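# Set the paper bag upright and open with snacks inside

## Task

Get the paper bag standing upright and open on the table, with every snack inside it supported by the bag's floor or by another snack. Avoid dropping the bag or putting it down roughly, and finish by releasing it and moving the hands away.

## Robot and tools

Robot: two arms, left_arm and right_arm, each with a five-finger hand (left_arm has a left hand, right_arm a right hand). Base poses in the scene frame: left_arm at (+0.050, +0.260, +0.025) m, quat_wxyz (+1.000, 0, 0, -0.025); right_arm at (+0.025, -0.274, +0.024) m, quat_wxyz (+1.000, 0, 0, +0.002). A fixed post stands behind the arms and a camera stand sits between them just behind the bases; do not strike them.

Frames: the scene frame has its origin at table height midway between the nominal bases, +x out over the table, +y toward left_arm, +z up. Fixed cameras and the table use the scene frame. Each arm reports its hand pose (end_effector_position in m, end_effector_quat_wxyz) in its own base frame, and its offsets run along its own base axes, with turns made about the Hand target position. The hand point lies 0.05 m in front of the palm and 0.15 m from the wrist face along the fingers; its +z runs along straight fingers, +y out of the palm, +x across the palm away from the thumb on the right hand (toward the thumb on the left hand). Straight fingers extend 0.06 to 0.07 m past the point, 0.06 m behind it along -y. A wrist bracket on the little-finger side can collide with things. Readings can be a few cm off; arms often rest 1 to 3 cm (sometimes 5 cm) short of the command, usually low, without any contact.

The 28-number row (all values in [-1, 1]), one list covering both arms: left_arm dx, dy, dz, rx, ry, rz; left hand little, ring, middle, index, thumb_bend, thumb_turn, force_limit, speed; then the same 14 for right_arm. The six pose numbers are an offset, not a pose, measured from that arm's Hand target at the start of the action or move: 1.0 equals 0.6 m for dx, dy, dz and 180 degrees for the rotation vector rx, ry, rz. All six zero means no new request for that arm. Per control step the commanded orientation is clipped to within 40 degrees of the measured one. Finger numbers are absolute targets: +1 open/straight, -1 curled; thumb_bend +1 straight, -1 fully bent; thumb_turn +1 beside the palm, -1 across in front of it. force_limit maps -1 to about 0 N and +1 to 10 N at the fingertip (15 N for the two thumb motors). speed rises linearly from near zero at -1 to full at +0.48 and stays full above. To keep a hand unchanged, resend the eight hand numbers of its last executed row (or, if none yet, its hand_measured six plus hand_force_limit and hand_speed). For gentle grasps close with speed at -0.94 or below. Turned-in thumb plus fingers grip objects roughly 0.035 to 0.065 m thick; thumb tip to index pad can pinch light items up to about 0.08 m.

execute_actions: actions is a list of actions; each action is up to 15 rows at 1/30 s per step, the last row held to step 15. Every row counts from the action's starting Hand target, so repeating an offset moves further. cameras optionally lists camera names, or ["all"]. An empty actions list returns images and full readings.

move: target is one row or up to 15 rows, all offsets counted from the same starting Hand targets. speed in m/s (0.002 to 4.3, default 0.25; rotation up to twice that in rad/s), one number or one per target. blend in m rounds corners between targets (0 stops at each). blocking=false returns after about 0.5 s while motion continues. Paths are straight and do not avoid obstacles; faster means harder contact and more overshoot. The result adds a move: line (done, off_target, moving, held, fault) and limits (paced = pose clipped, held = steps withheld). Total path time caps at 10 s.

wait: seconds from 0 to 3600; sends nothing new, lets a running move continue. stop: brakes a running move. zoom_image: camera plus region [x0, y0, x1, y1] in pixels, at most 504 by 504, from that camera's newest image. show_instructions shows the reference pages. finished_scene ends the scene permanently.

Cameras: cam_head_left, cam_head_right, cam_high, cam_low (672x504) and cam_left_wrist, cam_right_wrist (616x616 fisheye).

Result lines: Hand target is the last commanded pose after clipping, the base for the next offsets; if the hand rests short, send the remaining distance as an offset. hand_measured, hand_stopped_by (moving, target, force, stalled, fault) and hand_load_n follow the six-motor order; a dropping load near 0 means the grip was lost. Joint velocities reading within noise means the arm is still. Joint torques are rough and offset. MOTOR HOT warns of heat; at 100 °C an arm goes limp for 30 to 60 s.

Avoid: dropping the bag or snacks even a few mm, releasing moving things, slamming the bag down, pushing hard on anything, squeezing fingers too hard, hands or arms pressing against each other, anything leaving the table, and long stretched or pushing poses that heat motors. To stop pressing on something, command the target back beyond the hand point. Objects may occasionally get nudged by outside pushes. When done, open the hands and withdraw before calling finished_scene.

Each tool is called after "Emit:" as name(argument=value, ...), one argument or row to a line, values as JSON.

Reference images:

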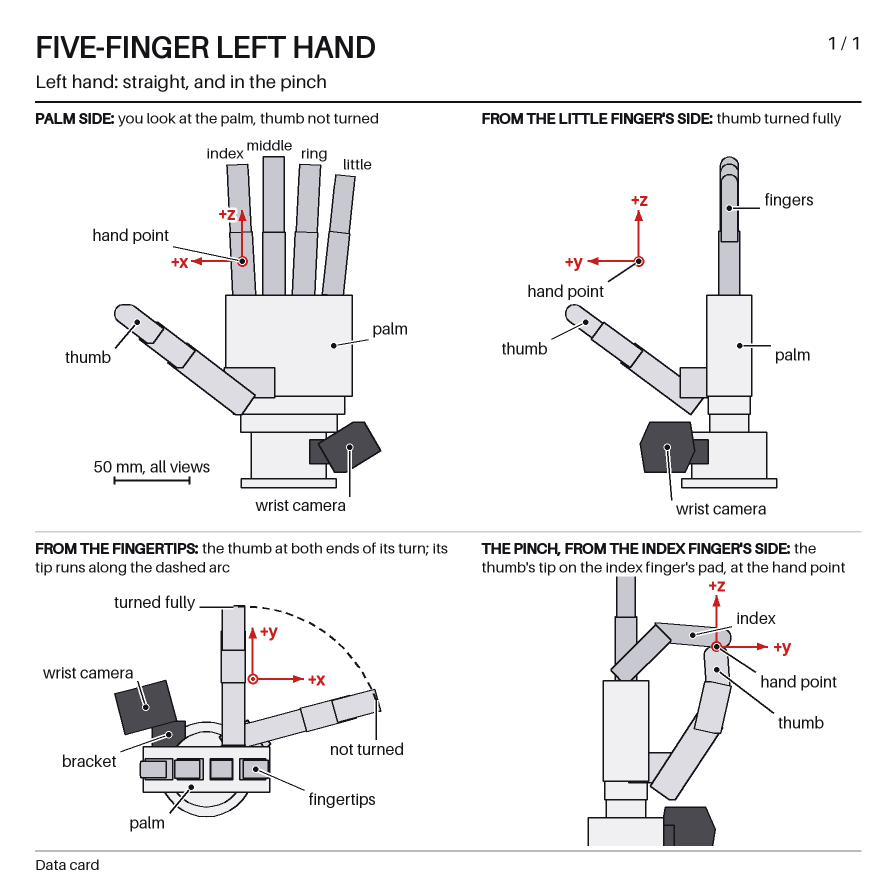

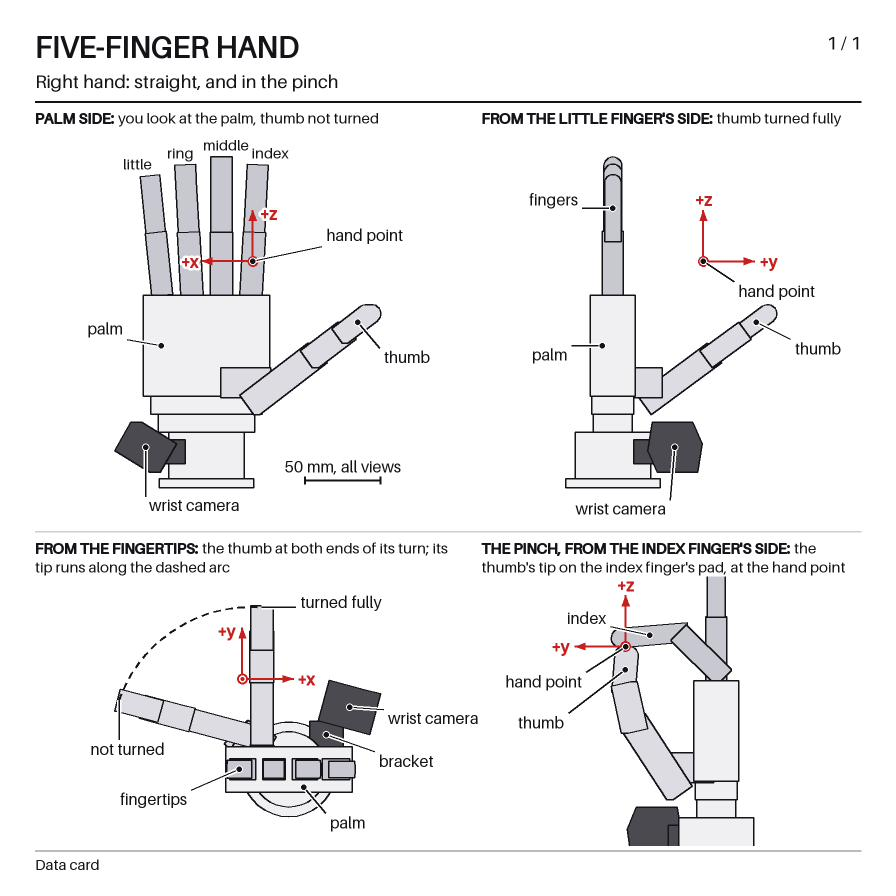

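## Session

Emit:
execute_actions(
  actions=[],
)

Scene clock: 0.00 s.
left_arm: end_effector_position=(+0.2383, -0.4361, +0.3180) hand_measured=(+1.000, +1.000, +1.000, +1.000, +1.000, +1.000) hand_load_n=(+0.0, +0.5, +0.0, +0.0, +0.0, +0.0) hand_stopped_by=(target, target, target, target, target, target) hand_force_limit=0.00 hand_speed=-0.80 end_effector_quat_wxyz=(+0.156, -0.135, +0.868, -0.451) | right_arm: end_effector_position=(+0.6338, -0.0736, +0.3430) hand_measured=(+1.000, +1.000, +1.000, +1.000, +1.000, +1.000) hand_load_n=(+0.0, +0.0, +0.0, +0.0, +0.0, +0.0) hand_stopped_by=(target, target, target, target, target, target) hand_force_limit=0.00 hand_speed=-0.80 end_effector_quat_wxyz=(-0.212, +0.784, -0.159, +0.561)
Joint positions: left_arm=[-1.012 1.142 1.182 -0.616 0.061 0.217] | right_arm=[-0.143 1.374 1.269 -0.191 -0.292 -1.098]
Joint velocities: within noise
Joint torques (N m): no reading
Heat: left arm: hottest waist 28 °C; right arm: hottest waist 29 °C.
Hand target: left_arm +0.2411, -0.4417, +0.3396; +0.163, -0.130, +0.858, -0.470 | right_arm +0.6383, -0.0738, +0.3760; -0.214, +0.768, -0.147, +0.585

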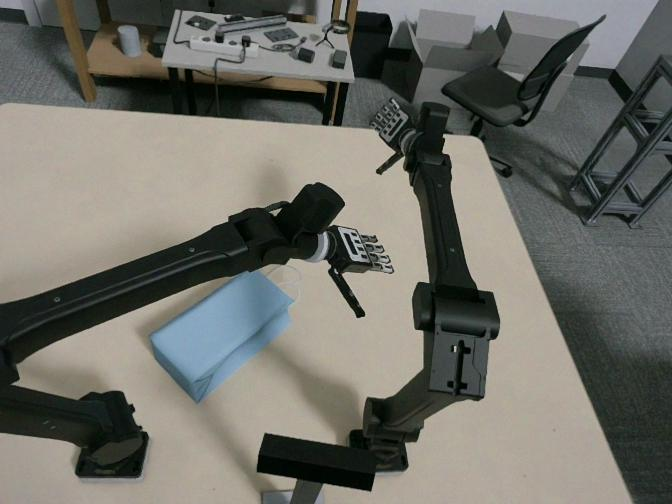

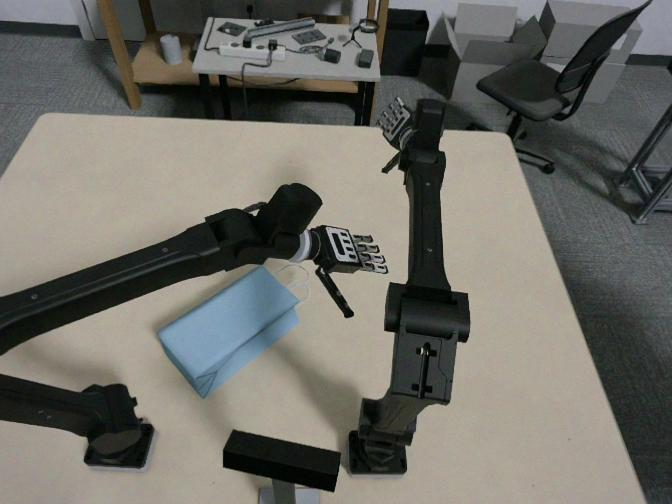

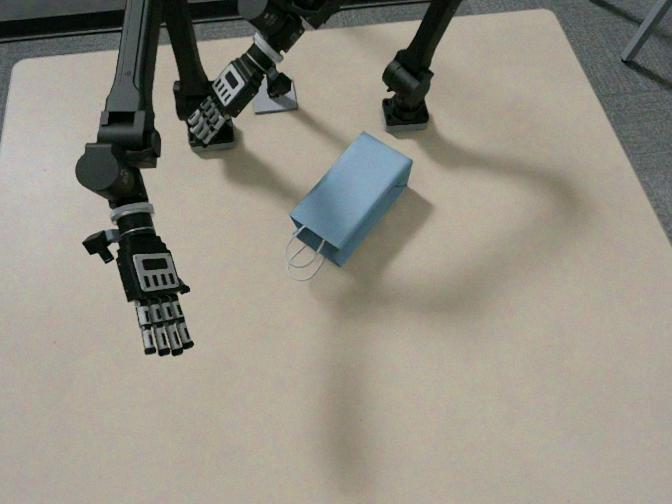

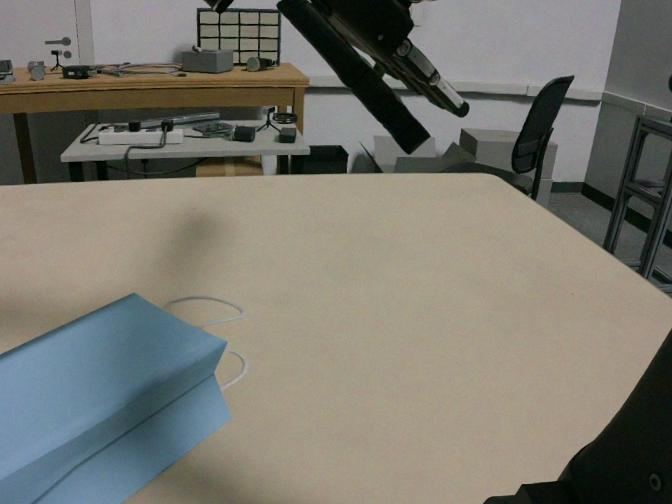

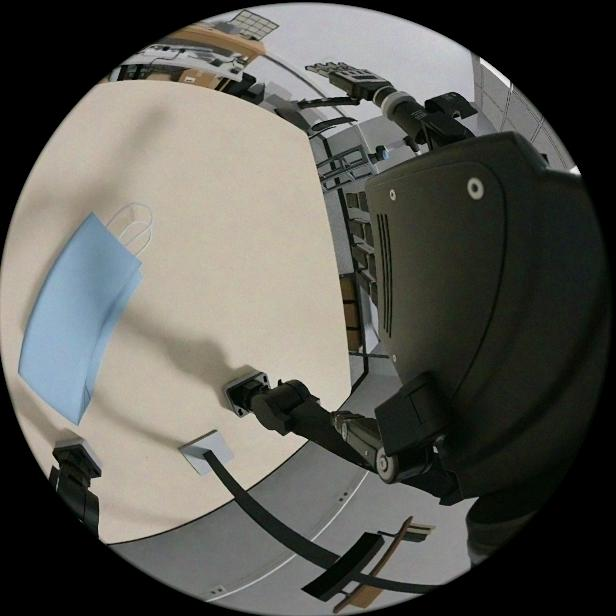

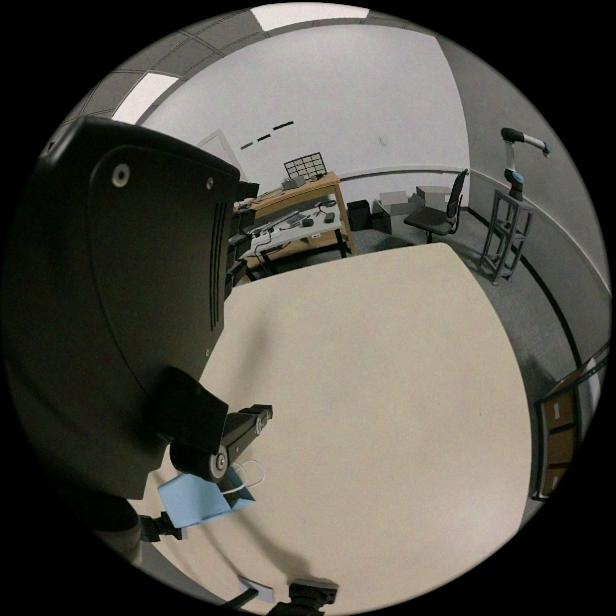

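Emit:
zoom_image(
  camera="cam_high",
  region=[260, 110, 460, 300],
)

Emit:
zoom_image(
  camera="cam_low",
  region=[0, 250, 280, 504],
)

Emit:
zoom_image(
  camera="cam_right_wrist",
  region=[130, 430, 290, 560],
)

Emit:
zoom_image(
  camera="cam_head_left",
  region=[120, 230, 330, 430],
)

Scaled by 2.520 from the camera's image (finer frame: 960x720).

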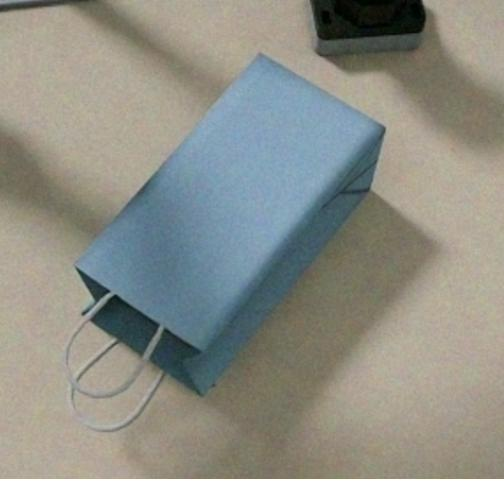

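Scaled by 1.800 from the camera's image (finer frame: 960x720).

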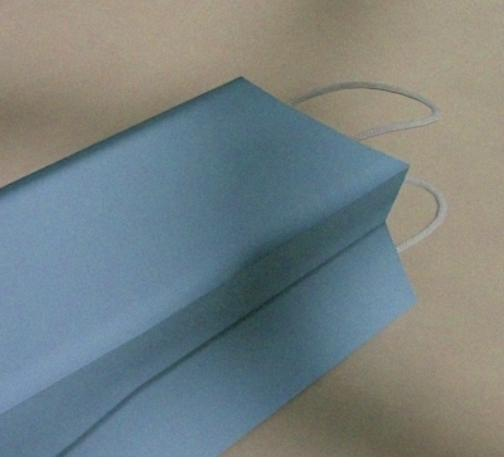

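Scaled by 3.150 from the camera's image (finer frame: 880x880).

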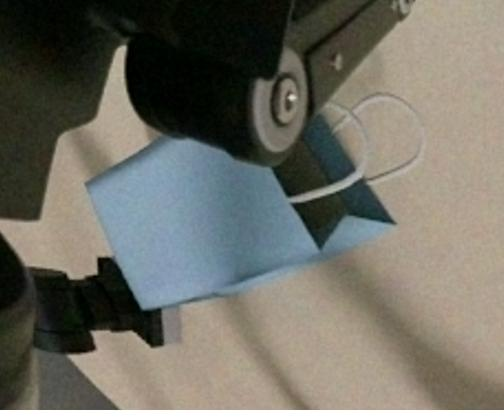

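Scaled by 2.400 from the camera's image (finer frame: 960x720).

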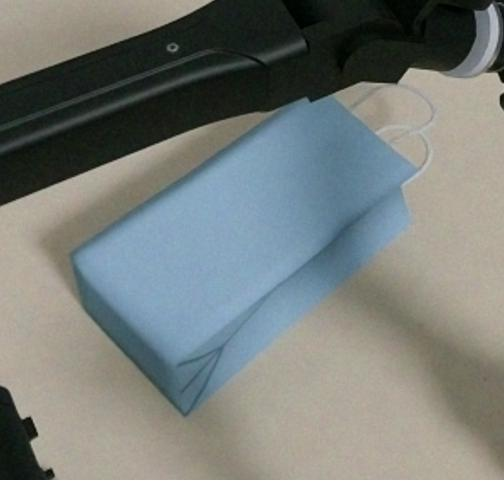

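Emit:
zoom_image(
  camera="cam_high",
  region=[275, 210, 355, 290],
)

Emit:
zoom_image(
  camera="cam_low",
  region=[120, 270, 260, 410],
)

Emit:
zoom_image(
  camera="cam_head_right",
  region=[230, 230, 340, 340],
)

Emit:
zoom_image(
  camera="cam_left_wrist",
  region=[70, 180, 190, 300],
)

Scaled by 6.300 from the camera's image (finer frame: 960x720).

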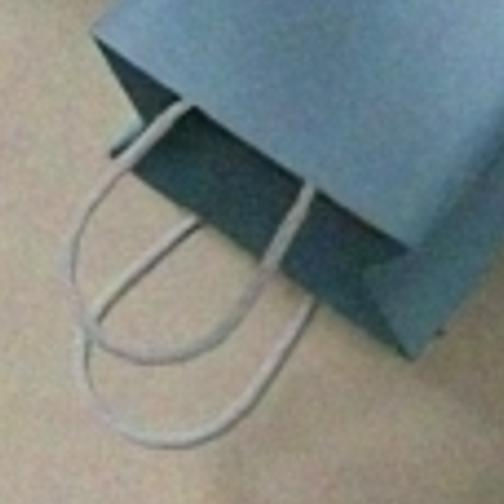

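Scaled by 3.600 from the camera's image (finer frame: 960x720).

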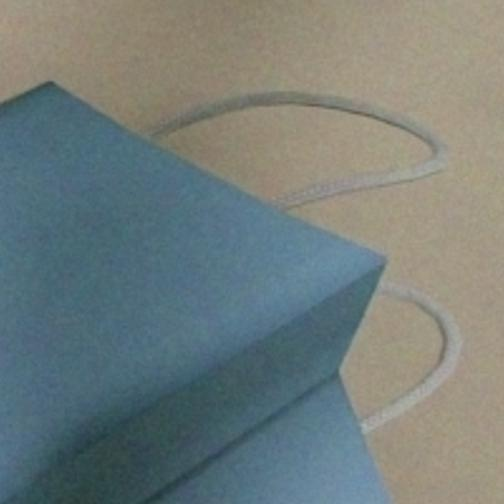

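Scaled by 4.582 from the camera's image (finer frame: 960x720).

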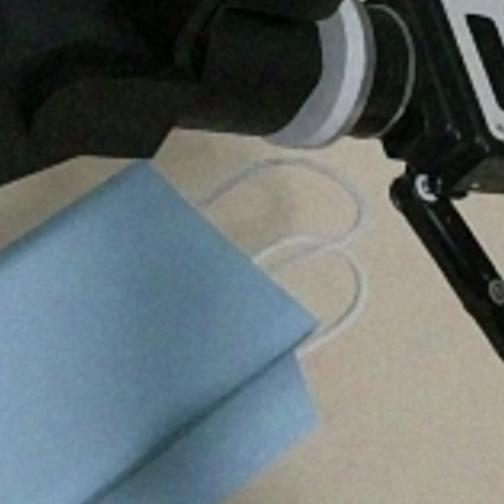

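Scaled by 4.200 from the camera's image (finer frame: 880x880).

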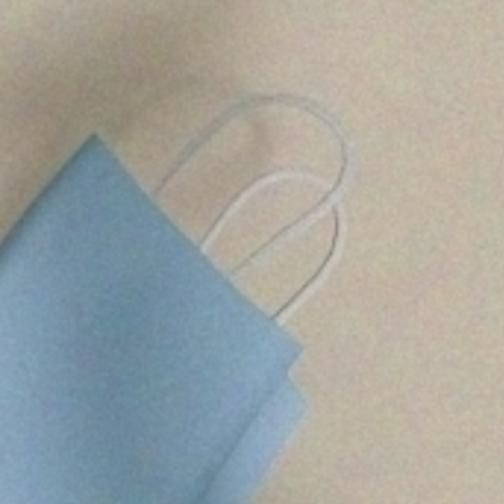

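Emit:
move(
  target=[0.30,0.93,0.10,0,0,0.433,1,1,1,1,1,1,0,-0.8,0,0,0,0,0,0,-1,-1,1,1,1,1,0,0],
  speed=0.3,
  cameras=["cam_head_left","cam_high"],
)

Scene clock: 7.77 s.
left_arm: end_effector_position=(+0.4071, +0.1105, +0.3579) hand_measured=(+1.000, +1.000, +1.000, +1.000, +1.000, +1.000) hand_load_n=(+0.0, +0.0, +0.0, +0.0, +0.0, +0.0) hand_stopped_by=(target, target, target, target, target, target) hand_force_limit=0.00 hand_speed=-0.80 end_effector_quat_wxyz=(-0.388, +0.656, -0.601, +0.243) | right_arm: end_effector_position=(+0.6338, -0.0736, +0.3430) hand_measured=(-1.000, -1.000, +1.000, +1.000, +1.000, +1.000) hand_load_n=(+0.0, +0.0, +0.0, -0.5, +0.0, +0.0) hand_stopped_by=(target, target, target, target, target, target) hand_force_limit=0.00 hand_speed=0.00 end_effector_quat_wxyz=(-0.212, +0.784, -0.159, +0.561)
Joint positions: left_arm=[0.329 0.984 1.204 -0.84 0.048 0.217] | right_arm=[-0.143 1.374 1.269 -0.191 -0.292 -1.098]
Joint torques (N m): left_arm=[0.32 -6.89 13.33 2.8 0.14 -0.08] | right_arm=[-0.5 -12.22 11.79 1.57 -0.16 0.01]
Heat: left arm: hottest waist 28 °C; right arm: hottest waist 29 °C.
Hand target: left_arm +0.4211, +0.1163, +0.3996; -0.422, +0.641, -0.585, +0.263 | right_arm +0.6383, -0.0738, +0.3760; -0.214, +0.768, -0.147, +0.585
Off the commanded pose: left_arm 0.044 m, 5 deg | right_arm 0.033 m, 4 deg.
move: off_target (left_arm)

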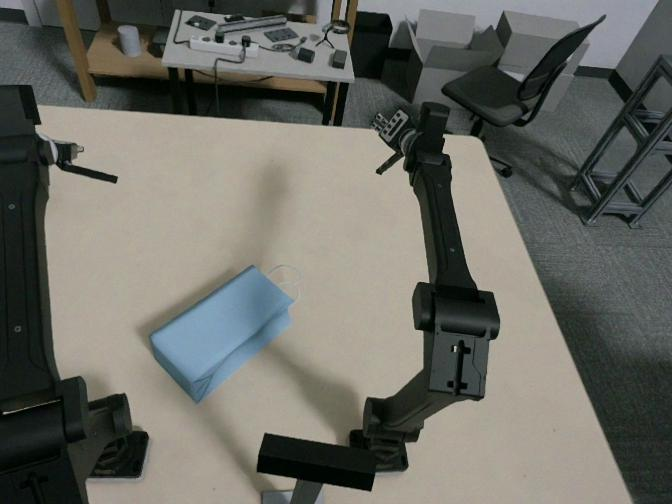

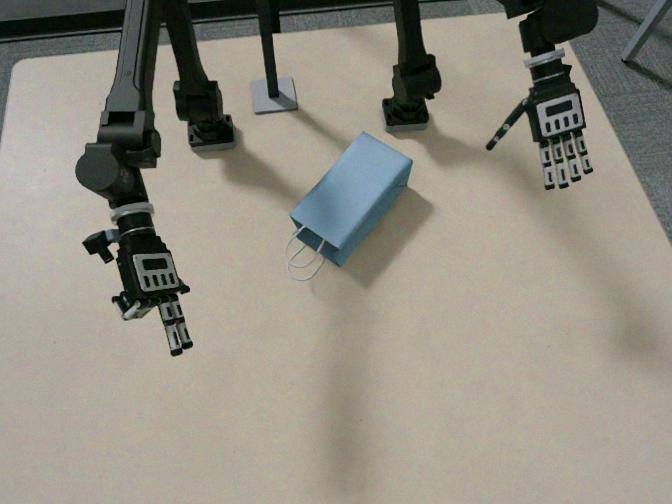

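Emit:
move(
  target=[0,0,0,0,0,0,1,1,1,1,1,1,0,-0.8,-0.2987,0.369,-0.18,-0.302,0.333,0.307,-1,-1,1,1,1,1,0,0],
  speed=0.3,
  cameras=["all"],
)

Scene clock: 11.70 s.
left_arm: end_effector_position=(+0.4071, +0.1105, +0.3579) hand_measured=(+1.000, +1.000, +1.000, +1.000, +1.000, +1.000) hand_load_n=(+0.0, +0.0, +0.0, +0.0, +0.0, +0.0) hand_stopped_by=(target, target, target, target, target, target) hand_force_limit=0.00 hand_speed=-0.80 end_effector_quat_wxyz=(-0.388, +0.656, -0.601, +0.243) | right_arm: end_effector_position=(+0.4456, +0.1453, +0.2452) hand_measured=(-1.000, -1.000, +1.000, +1.000, +1.000, +1.000) hand_load_n=(+0.0, +0.0, +0.0, +0.0, +0.0, +0.0) hand_stopped_by=(target, target, target, target, target, target) hand_force_limit=0.00 hand_speed=0.00 end_effector_quat_wxyz=(-0.001, +0.928, +0.372, -0.027)
Joint positions: left_arm=[0.329 0.984 1.204 -0.84 0.048 0.217] | right_arm=[0.457 1.618 1.637 -1.642 -0.005 -1.877]
Joint torques (N m): left_arm=[0.32 -6.89 13.29 2.8 0.15 -0.08] | right_arm=[-0.5 -13.45 12.03 -0.42 0.07 -0.07]
Heat: left arm: hottest elbow 29 °C; right arm: hottest waist 29 °C.
Hand target: left_arm +0.4211, +0.1163, +0.3996; -0.422, +0.641, -0.585, +0.263 | right_arm +0.4591, +0.1476, +0.2680; +0.001, +0.926, +0.377, +0.000
Off the commanded pose: left_arm 0.044 m, 5 deg | right_arm 0.027 m, 3 deg.
move: off_target (right_arm)
cam_left_wrist: T_world_to_cam=[[0.61604, -0.2538, 0.7457, -0.49211], [-0.37196, -0.92821, -0.00864, 0.26168], [0.69436, -0.27205, -0.66622, 0.10348]] pos_world=[0.32864, 0.14615, 0.43817]
cam_right_wrist: T_world_to_cam=[[0.85037, -0.52618, 0.00227, -0.30501], [-0.43712, -0.70403, 0.5597, 0.16026], [-0.2929, -0.47694, -0.82869, 0.5186]] pos_world=[0.48132, 0.19968, 0.34075]

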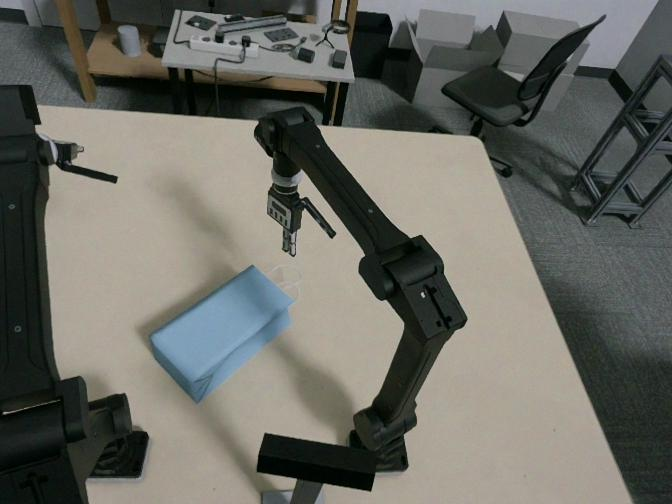

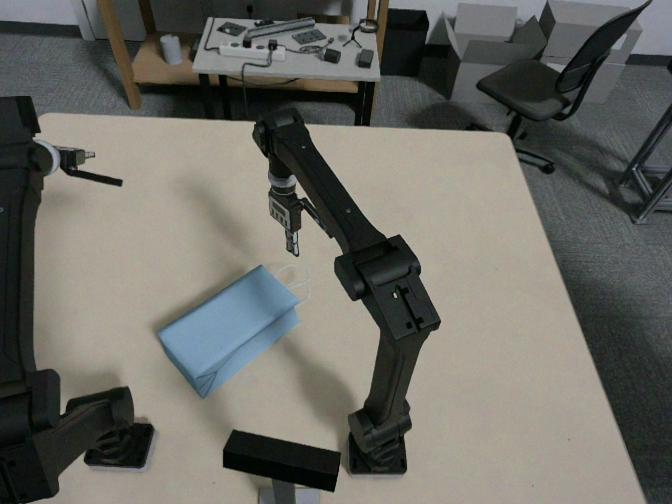

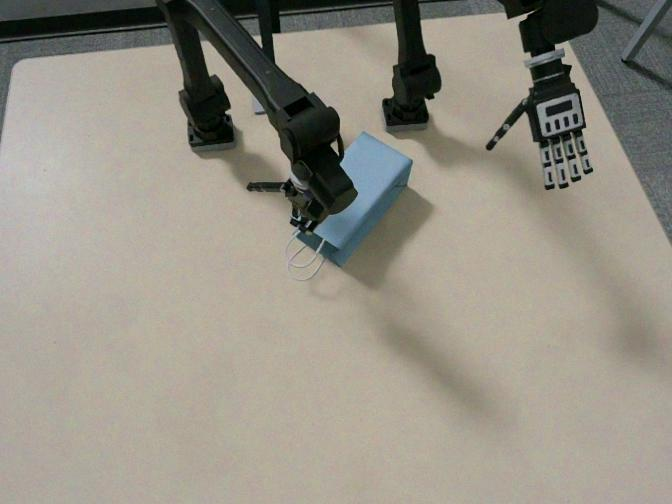

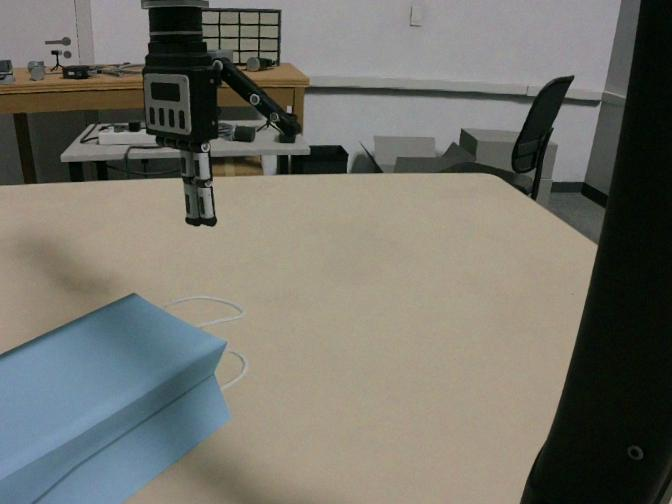

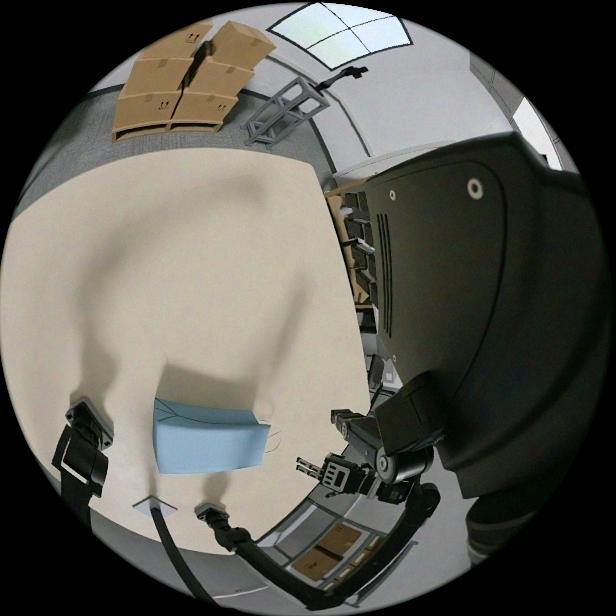

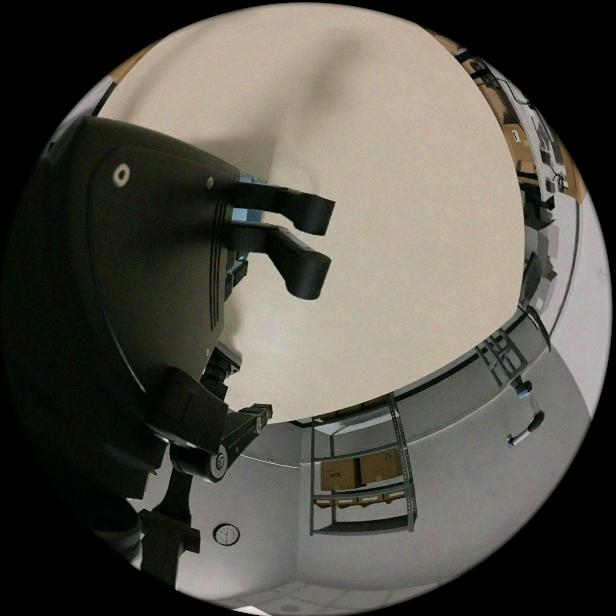

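Emit:
zoom_image(
  camera="cam_head_right",
  region=[240, 180, 340, 330],
)

Emit:
zoom_image(
  camera="cam_head_left",
  region=[240, 180, 340, 330],
)

Emit:
zoom_image(
  camera="cam_right_wrist",
  region=[200, 120, 380, 300],
)

Emit:
zoom_image(
  camera="cam_high",
  region=[240, 170, 360, 290],
)

Scaled by 3.360 from the camera's image (finer frame: 960x720).

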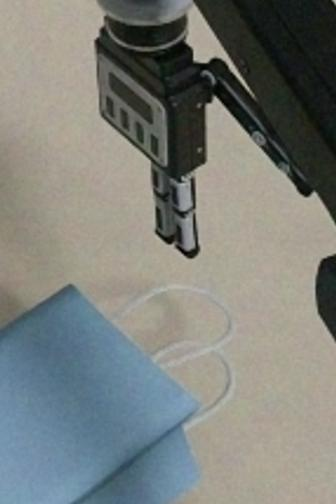

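Scaled by 3.360 from the camera's image (finer frame: 960x720).

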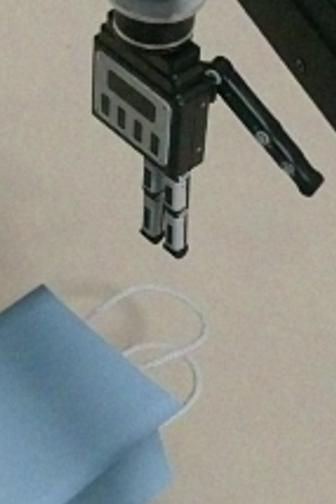

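Scaled by 2.800 from the camera's image (finer frame: 880x880).

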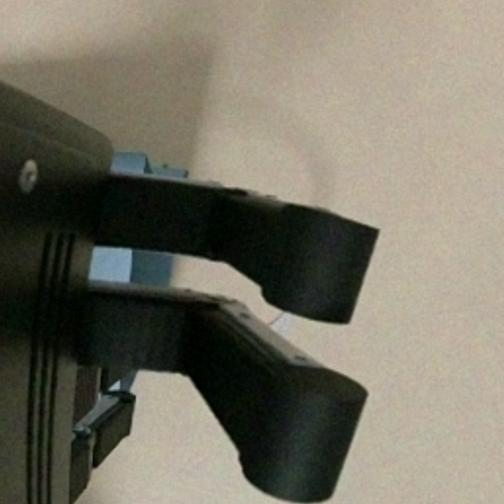

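Scaled by 4.200 from the camera's image (finer frame: 960x720).

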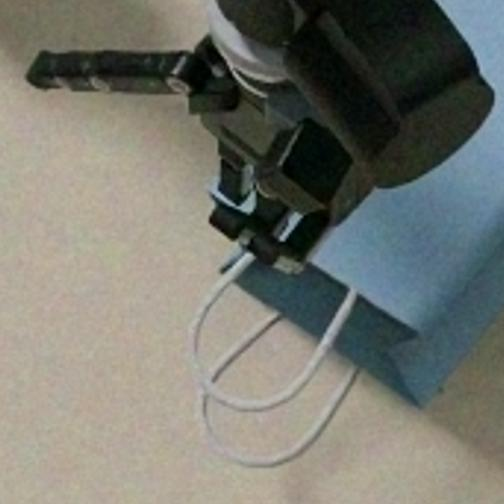

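Emit:
zoom_image(
  camera="cam_low",
  region=[140, 180, 280, 400],
)

Scaled by 2.291 from the camera's image (finer frame: 960x720).

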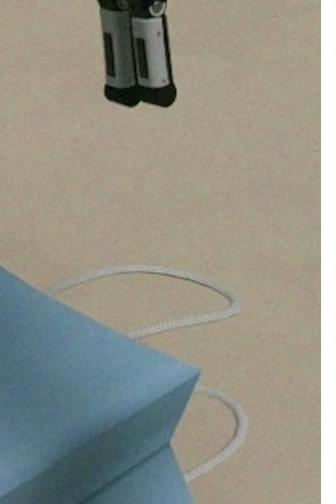

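Emit:
move(
  target=[0,0,0,0,0,0,1,1,1,1,1,1,0,-0.8,0.0283,0.0033,-0.145,0,0,0,-1,-1,1,1,1,1,0,0],
  speed=0.15,
  cameras=["all"],
)

Emit:
zoom_image(
  camera="cam_head_right",
  region=[240, 180, 340, 330],
)

Emit:
zoom_image(
  camera="cam_low",
  region=[140, 180, 280, 400],
)

Emit:
zoom_image(
  camera="cam_high",
  region=[240, 170, 360, 290],
)

Scene clock: 16.50 s.
left_arm: end_effector_position=(+0.4071, +0.1105, +0.3579) hand_measured=(+1.000, +1.000, +1.000, +1.000, +1.000, +1.000) hand_load_n=(+0.0, -0.5, +0.0, +0.0, +0.0, -0.5) hand_stopped_by=(target, target, target, target, target, target) hand_force_limit=0.00 hand_speed=-0.80 end_effector_quat_wxyz=(-0.388, +0.656, -0.601, +0.243) | right_arm: end_effector_position=(+0.4644, +0.1535, +0.1715) hand_measured=(-1.000, -1.000, +1.000, +1.000, +1.000, +1.000) hand_load_n=(+0.0, +0.0, +0.0, +0.0, +0.0, +0.0) hand_stopped_by=(target, target, target, target, target, target) hand_force_limit=0.00 hand_speed=0.00 end_effector_quat_wxyz=(-0.001, +0.926, +0.377, -0.021)
Joint positions: left_arm=[0.329 0.984 1.204 -0.84 0.048 0.217] | right_arm=[0.455 1.676 1.517 -1.454 -0.005 -1.89]
Joint torques (N m): left_arm=[0.32 -6.95 13.29 2.78 0.15 -0.08] | right_arm=[-1.26 -14.92 8.62 0.32 0.08 -0.04]
Heat: left arm: hottest elbow 30 °C; right arm: hottest waist 29 °C.
Hand target: left_arm +0.4211, +0.1163, +0.3996; -0.422, +0.641, -0.585, +0.263 | right_arm +0.4761, +0.1495, +0.1810; +0.001, +0.926, +0.377, +0.000
Off the commanded pose: left_arm 0.044 m, 5 deg | right_arm 0.016 m, 2 deg.
move: off_target (right_arm)
cam_left_wrist: T_world_to_cam=[[0.61604, -0.2538, 0.7457, -0.49211], [-0.37196, -0.92821, -0.00864, 0.26168], [0.69436, -0.27205, -0.66622, 0.10348]] pos_world=[0.32864, 0.14615, 0.43817]
cam_right_wrist: T_world_to_cam=[[0.8559, -0.51708, 0.00756, -0.3213], [-0.43479, -0.71162, 0.55186, 0.21697], [-0.27998, -0.47563, -0.8339, 0.46177]] pos_world=[0.49862, 0.20789, 0.26776]

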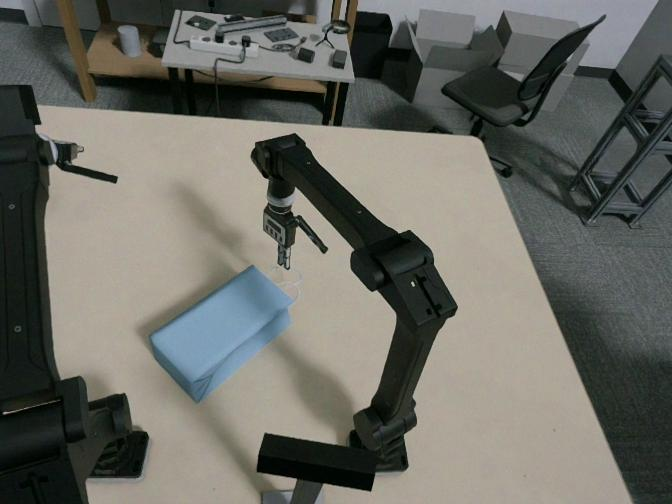

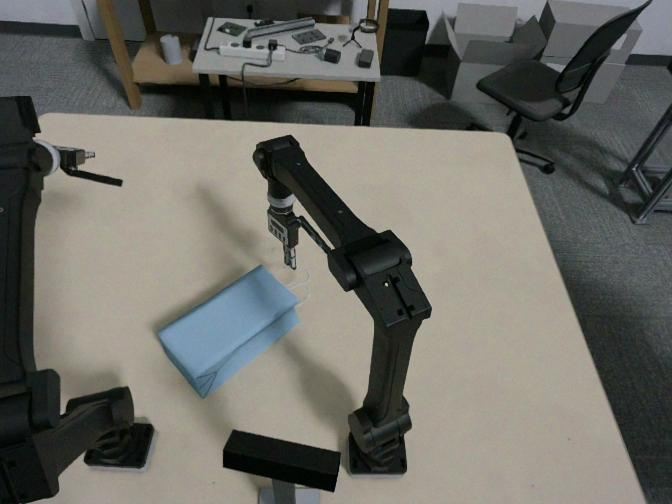

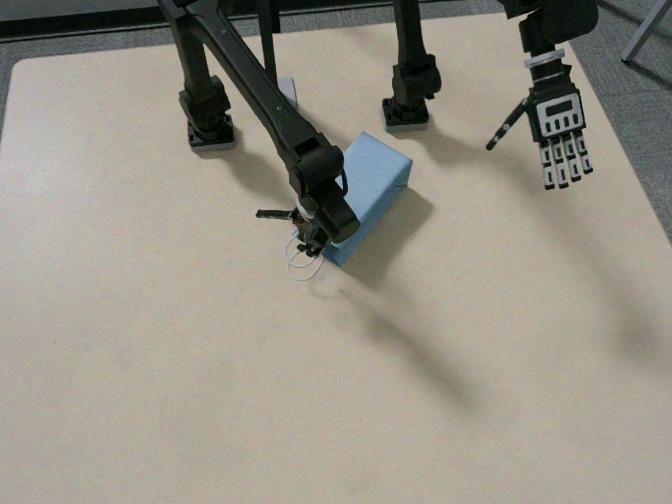

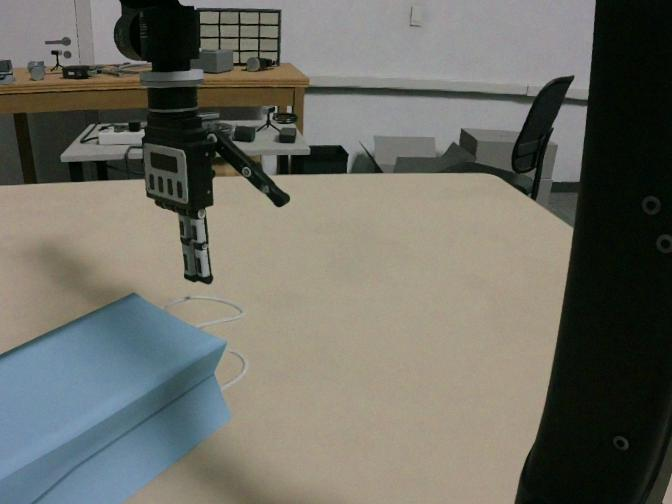

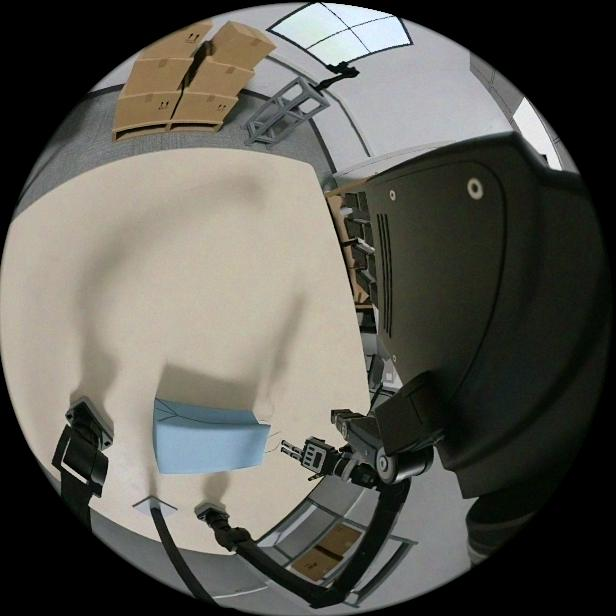

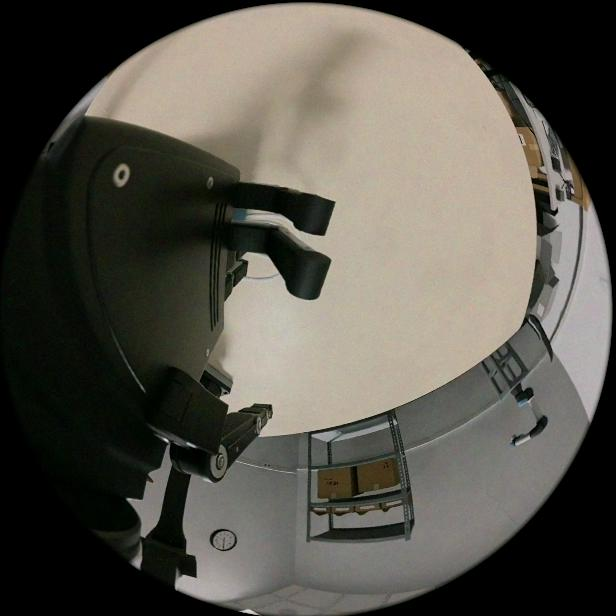

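Scaled by 3.360 from the camera's image (finer frame: 960x720).

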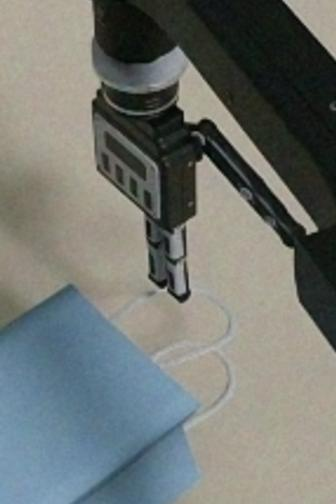

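Scaled by 2.291 from the camera's image (finer frame: 960x720).

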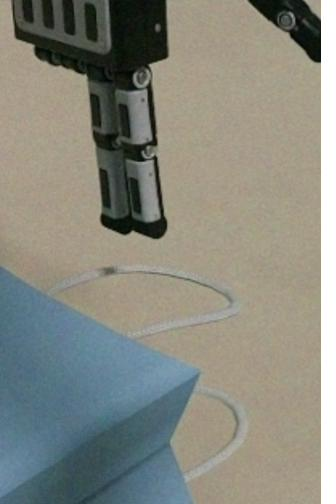

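Scaled by 4.200 from the camera's image (finer frame: 960x720).

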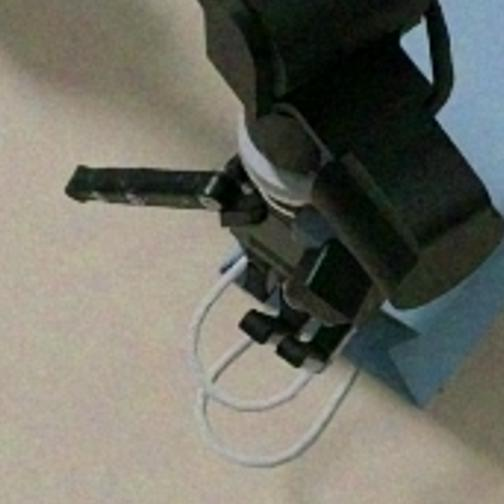

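Emit:
move(
  target=[0,0,0,0,0,0,1,1,1,1,1,1,0,-0.8,0,-0.0067,-0.1725,0,0,0,-1,-1,1,1,1,1,0,0],
  speed=0.1,
  cameras=["cam_head_right","cam_high","cam_low","cam_right_wrist"],
)

Emit:
zoom_image(
  camera="cam_head_right",
  region=[240, 180, 340, 330],
)

Emit:
zoom_image(
  camera="cam_low",
  region=[140, 180, 280, 400],
)

Emit:
zoom_image(
  camera="cam_high",
  region=[240, 170, 360, 290],
)

Emit:
zoom_image(
  camera="cam_right_wrist",
  region=[200, 120, 380, 300],
)

Scene clock: 18.57 s.
left_arm: end_effector_position=(+0.4071, +0.1105, +0.3579) hand_measured=(+1.000, +1.000, +1.000, +1.000, +1.000, +1.000) hand_load_n=(+0.0, +0.0, +0.0, +0.0, +0.0, +0.0) hand_stopped_by=(target, target, target, target, target, target) hand_force_limit=0.00 hand_speed=-0.80 end_effector_quat_wxyz=(-0.388, +0.656, -0.601, +0.243) | right_arm: end_effector_position=(+0.4642, +0.1492, +0.0728) hand_measured=(-1.000, -1.000, +1.000, +1.000, +1.000, +1.000) hand_load_n=(+0.0, +0.0, +0.0, +0.0, +0.0, +0.0) hand_stopped_by=(target, target, target, target, target, target) hand_force_limit=0.00 hand_speed=0.00 end_effector_quat_wxyz=(-0.002, +0.926, +0.377, -0.016)
Joint positions: left_arm=[0.329 0.984 1.204 -0.84 0.048 0.217] | right_arm=[0.447 1.736 1.327 -1.193 -0.005 -1.896]
Joint torques (N m): left_arm=[0.26 -6.83 13.3 2.81 0.14 -0.09] | right_arm=[-0.85 -14.86 7.87 0.4 0.1 -0.1]
Heat: left arm: hottest elbow 30 °C; right arm: hottest waist 29 °C.
Hand target: left_arm +0.4211, +0.1163, +0.3996; -0.422, +0.641, -0.585, +0.263 | right_arm +0.4761, +0.1455, +0.0775; +0.001, +0.926, +0.377, +0.000
Off the commanded pose: left_arm 0.044 m, 5 deg | right_arm 0.013 m, 2 deg.
move: off_target (right_arm)
cam_right_wrist: T_world_to_cam=[[0.855, -0.51846, 0.0133, -0.32242], [-0.44119, -0.71362, 0.54414, 0.2722], [-0.27263, -0.47111, -0.83889, 0.37359]] pos_world=[0.49761, 0.20308, 0.16957]

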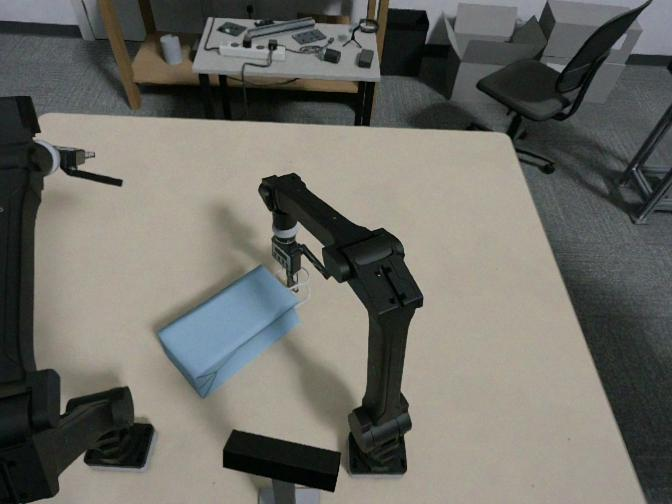

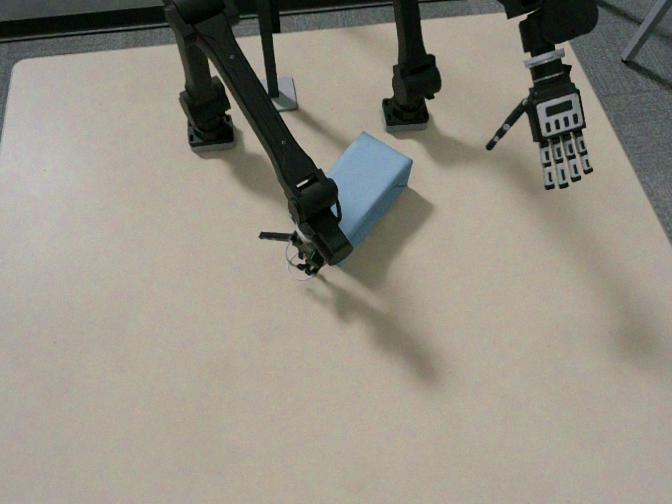

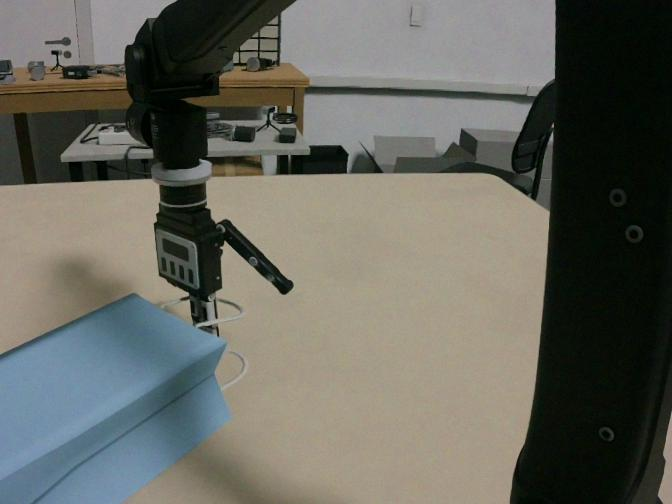

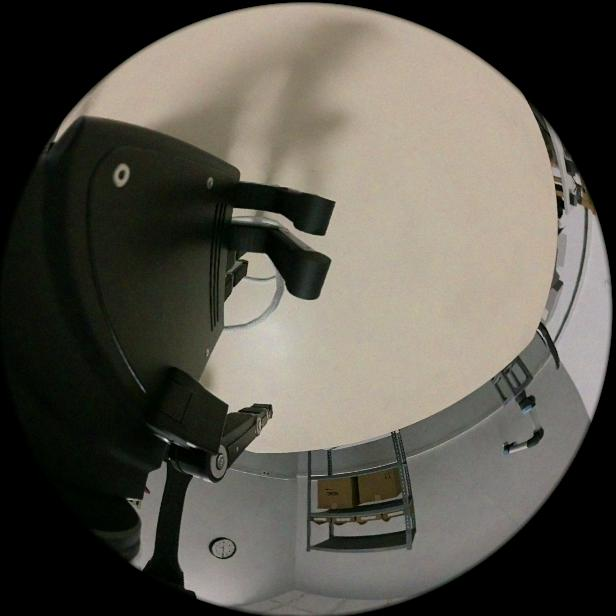

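Scaled by 3.360 from the camera's image (finer frame: 960x720).

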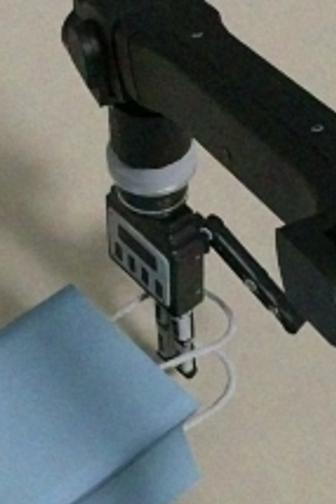

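Scaled by 2.291 from the camera's image (finer frame: 960x720).

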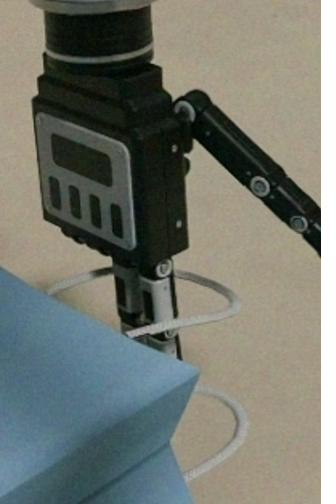

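Scaled by 4.200 from the camera's image (finer frame: 960x720).

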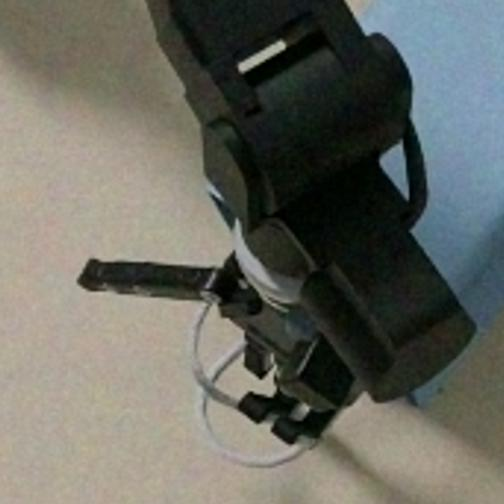

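Scaled by 2.800 from the camera's image (finer frame: 880x880).

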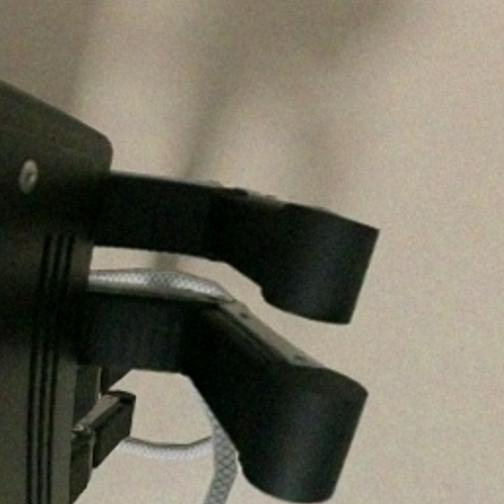

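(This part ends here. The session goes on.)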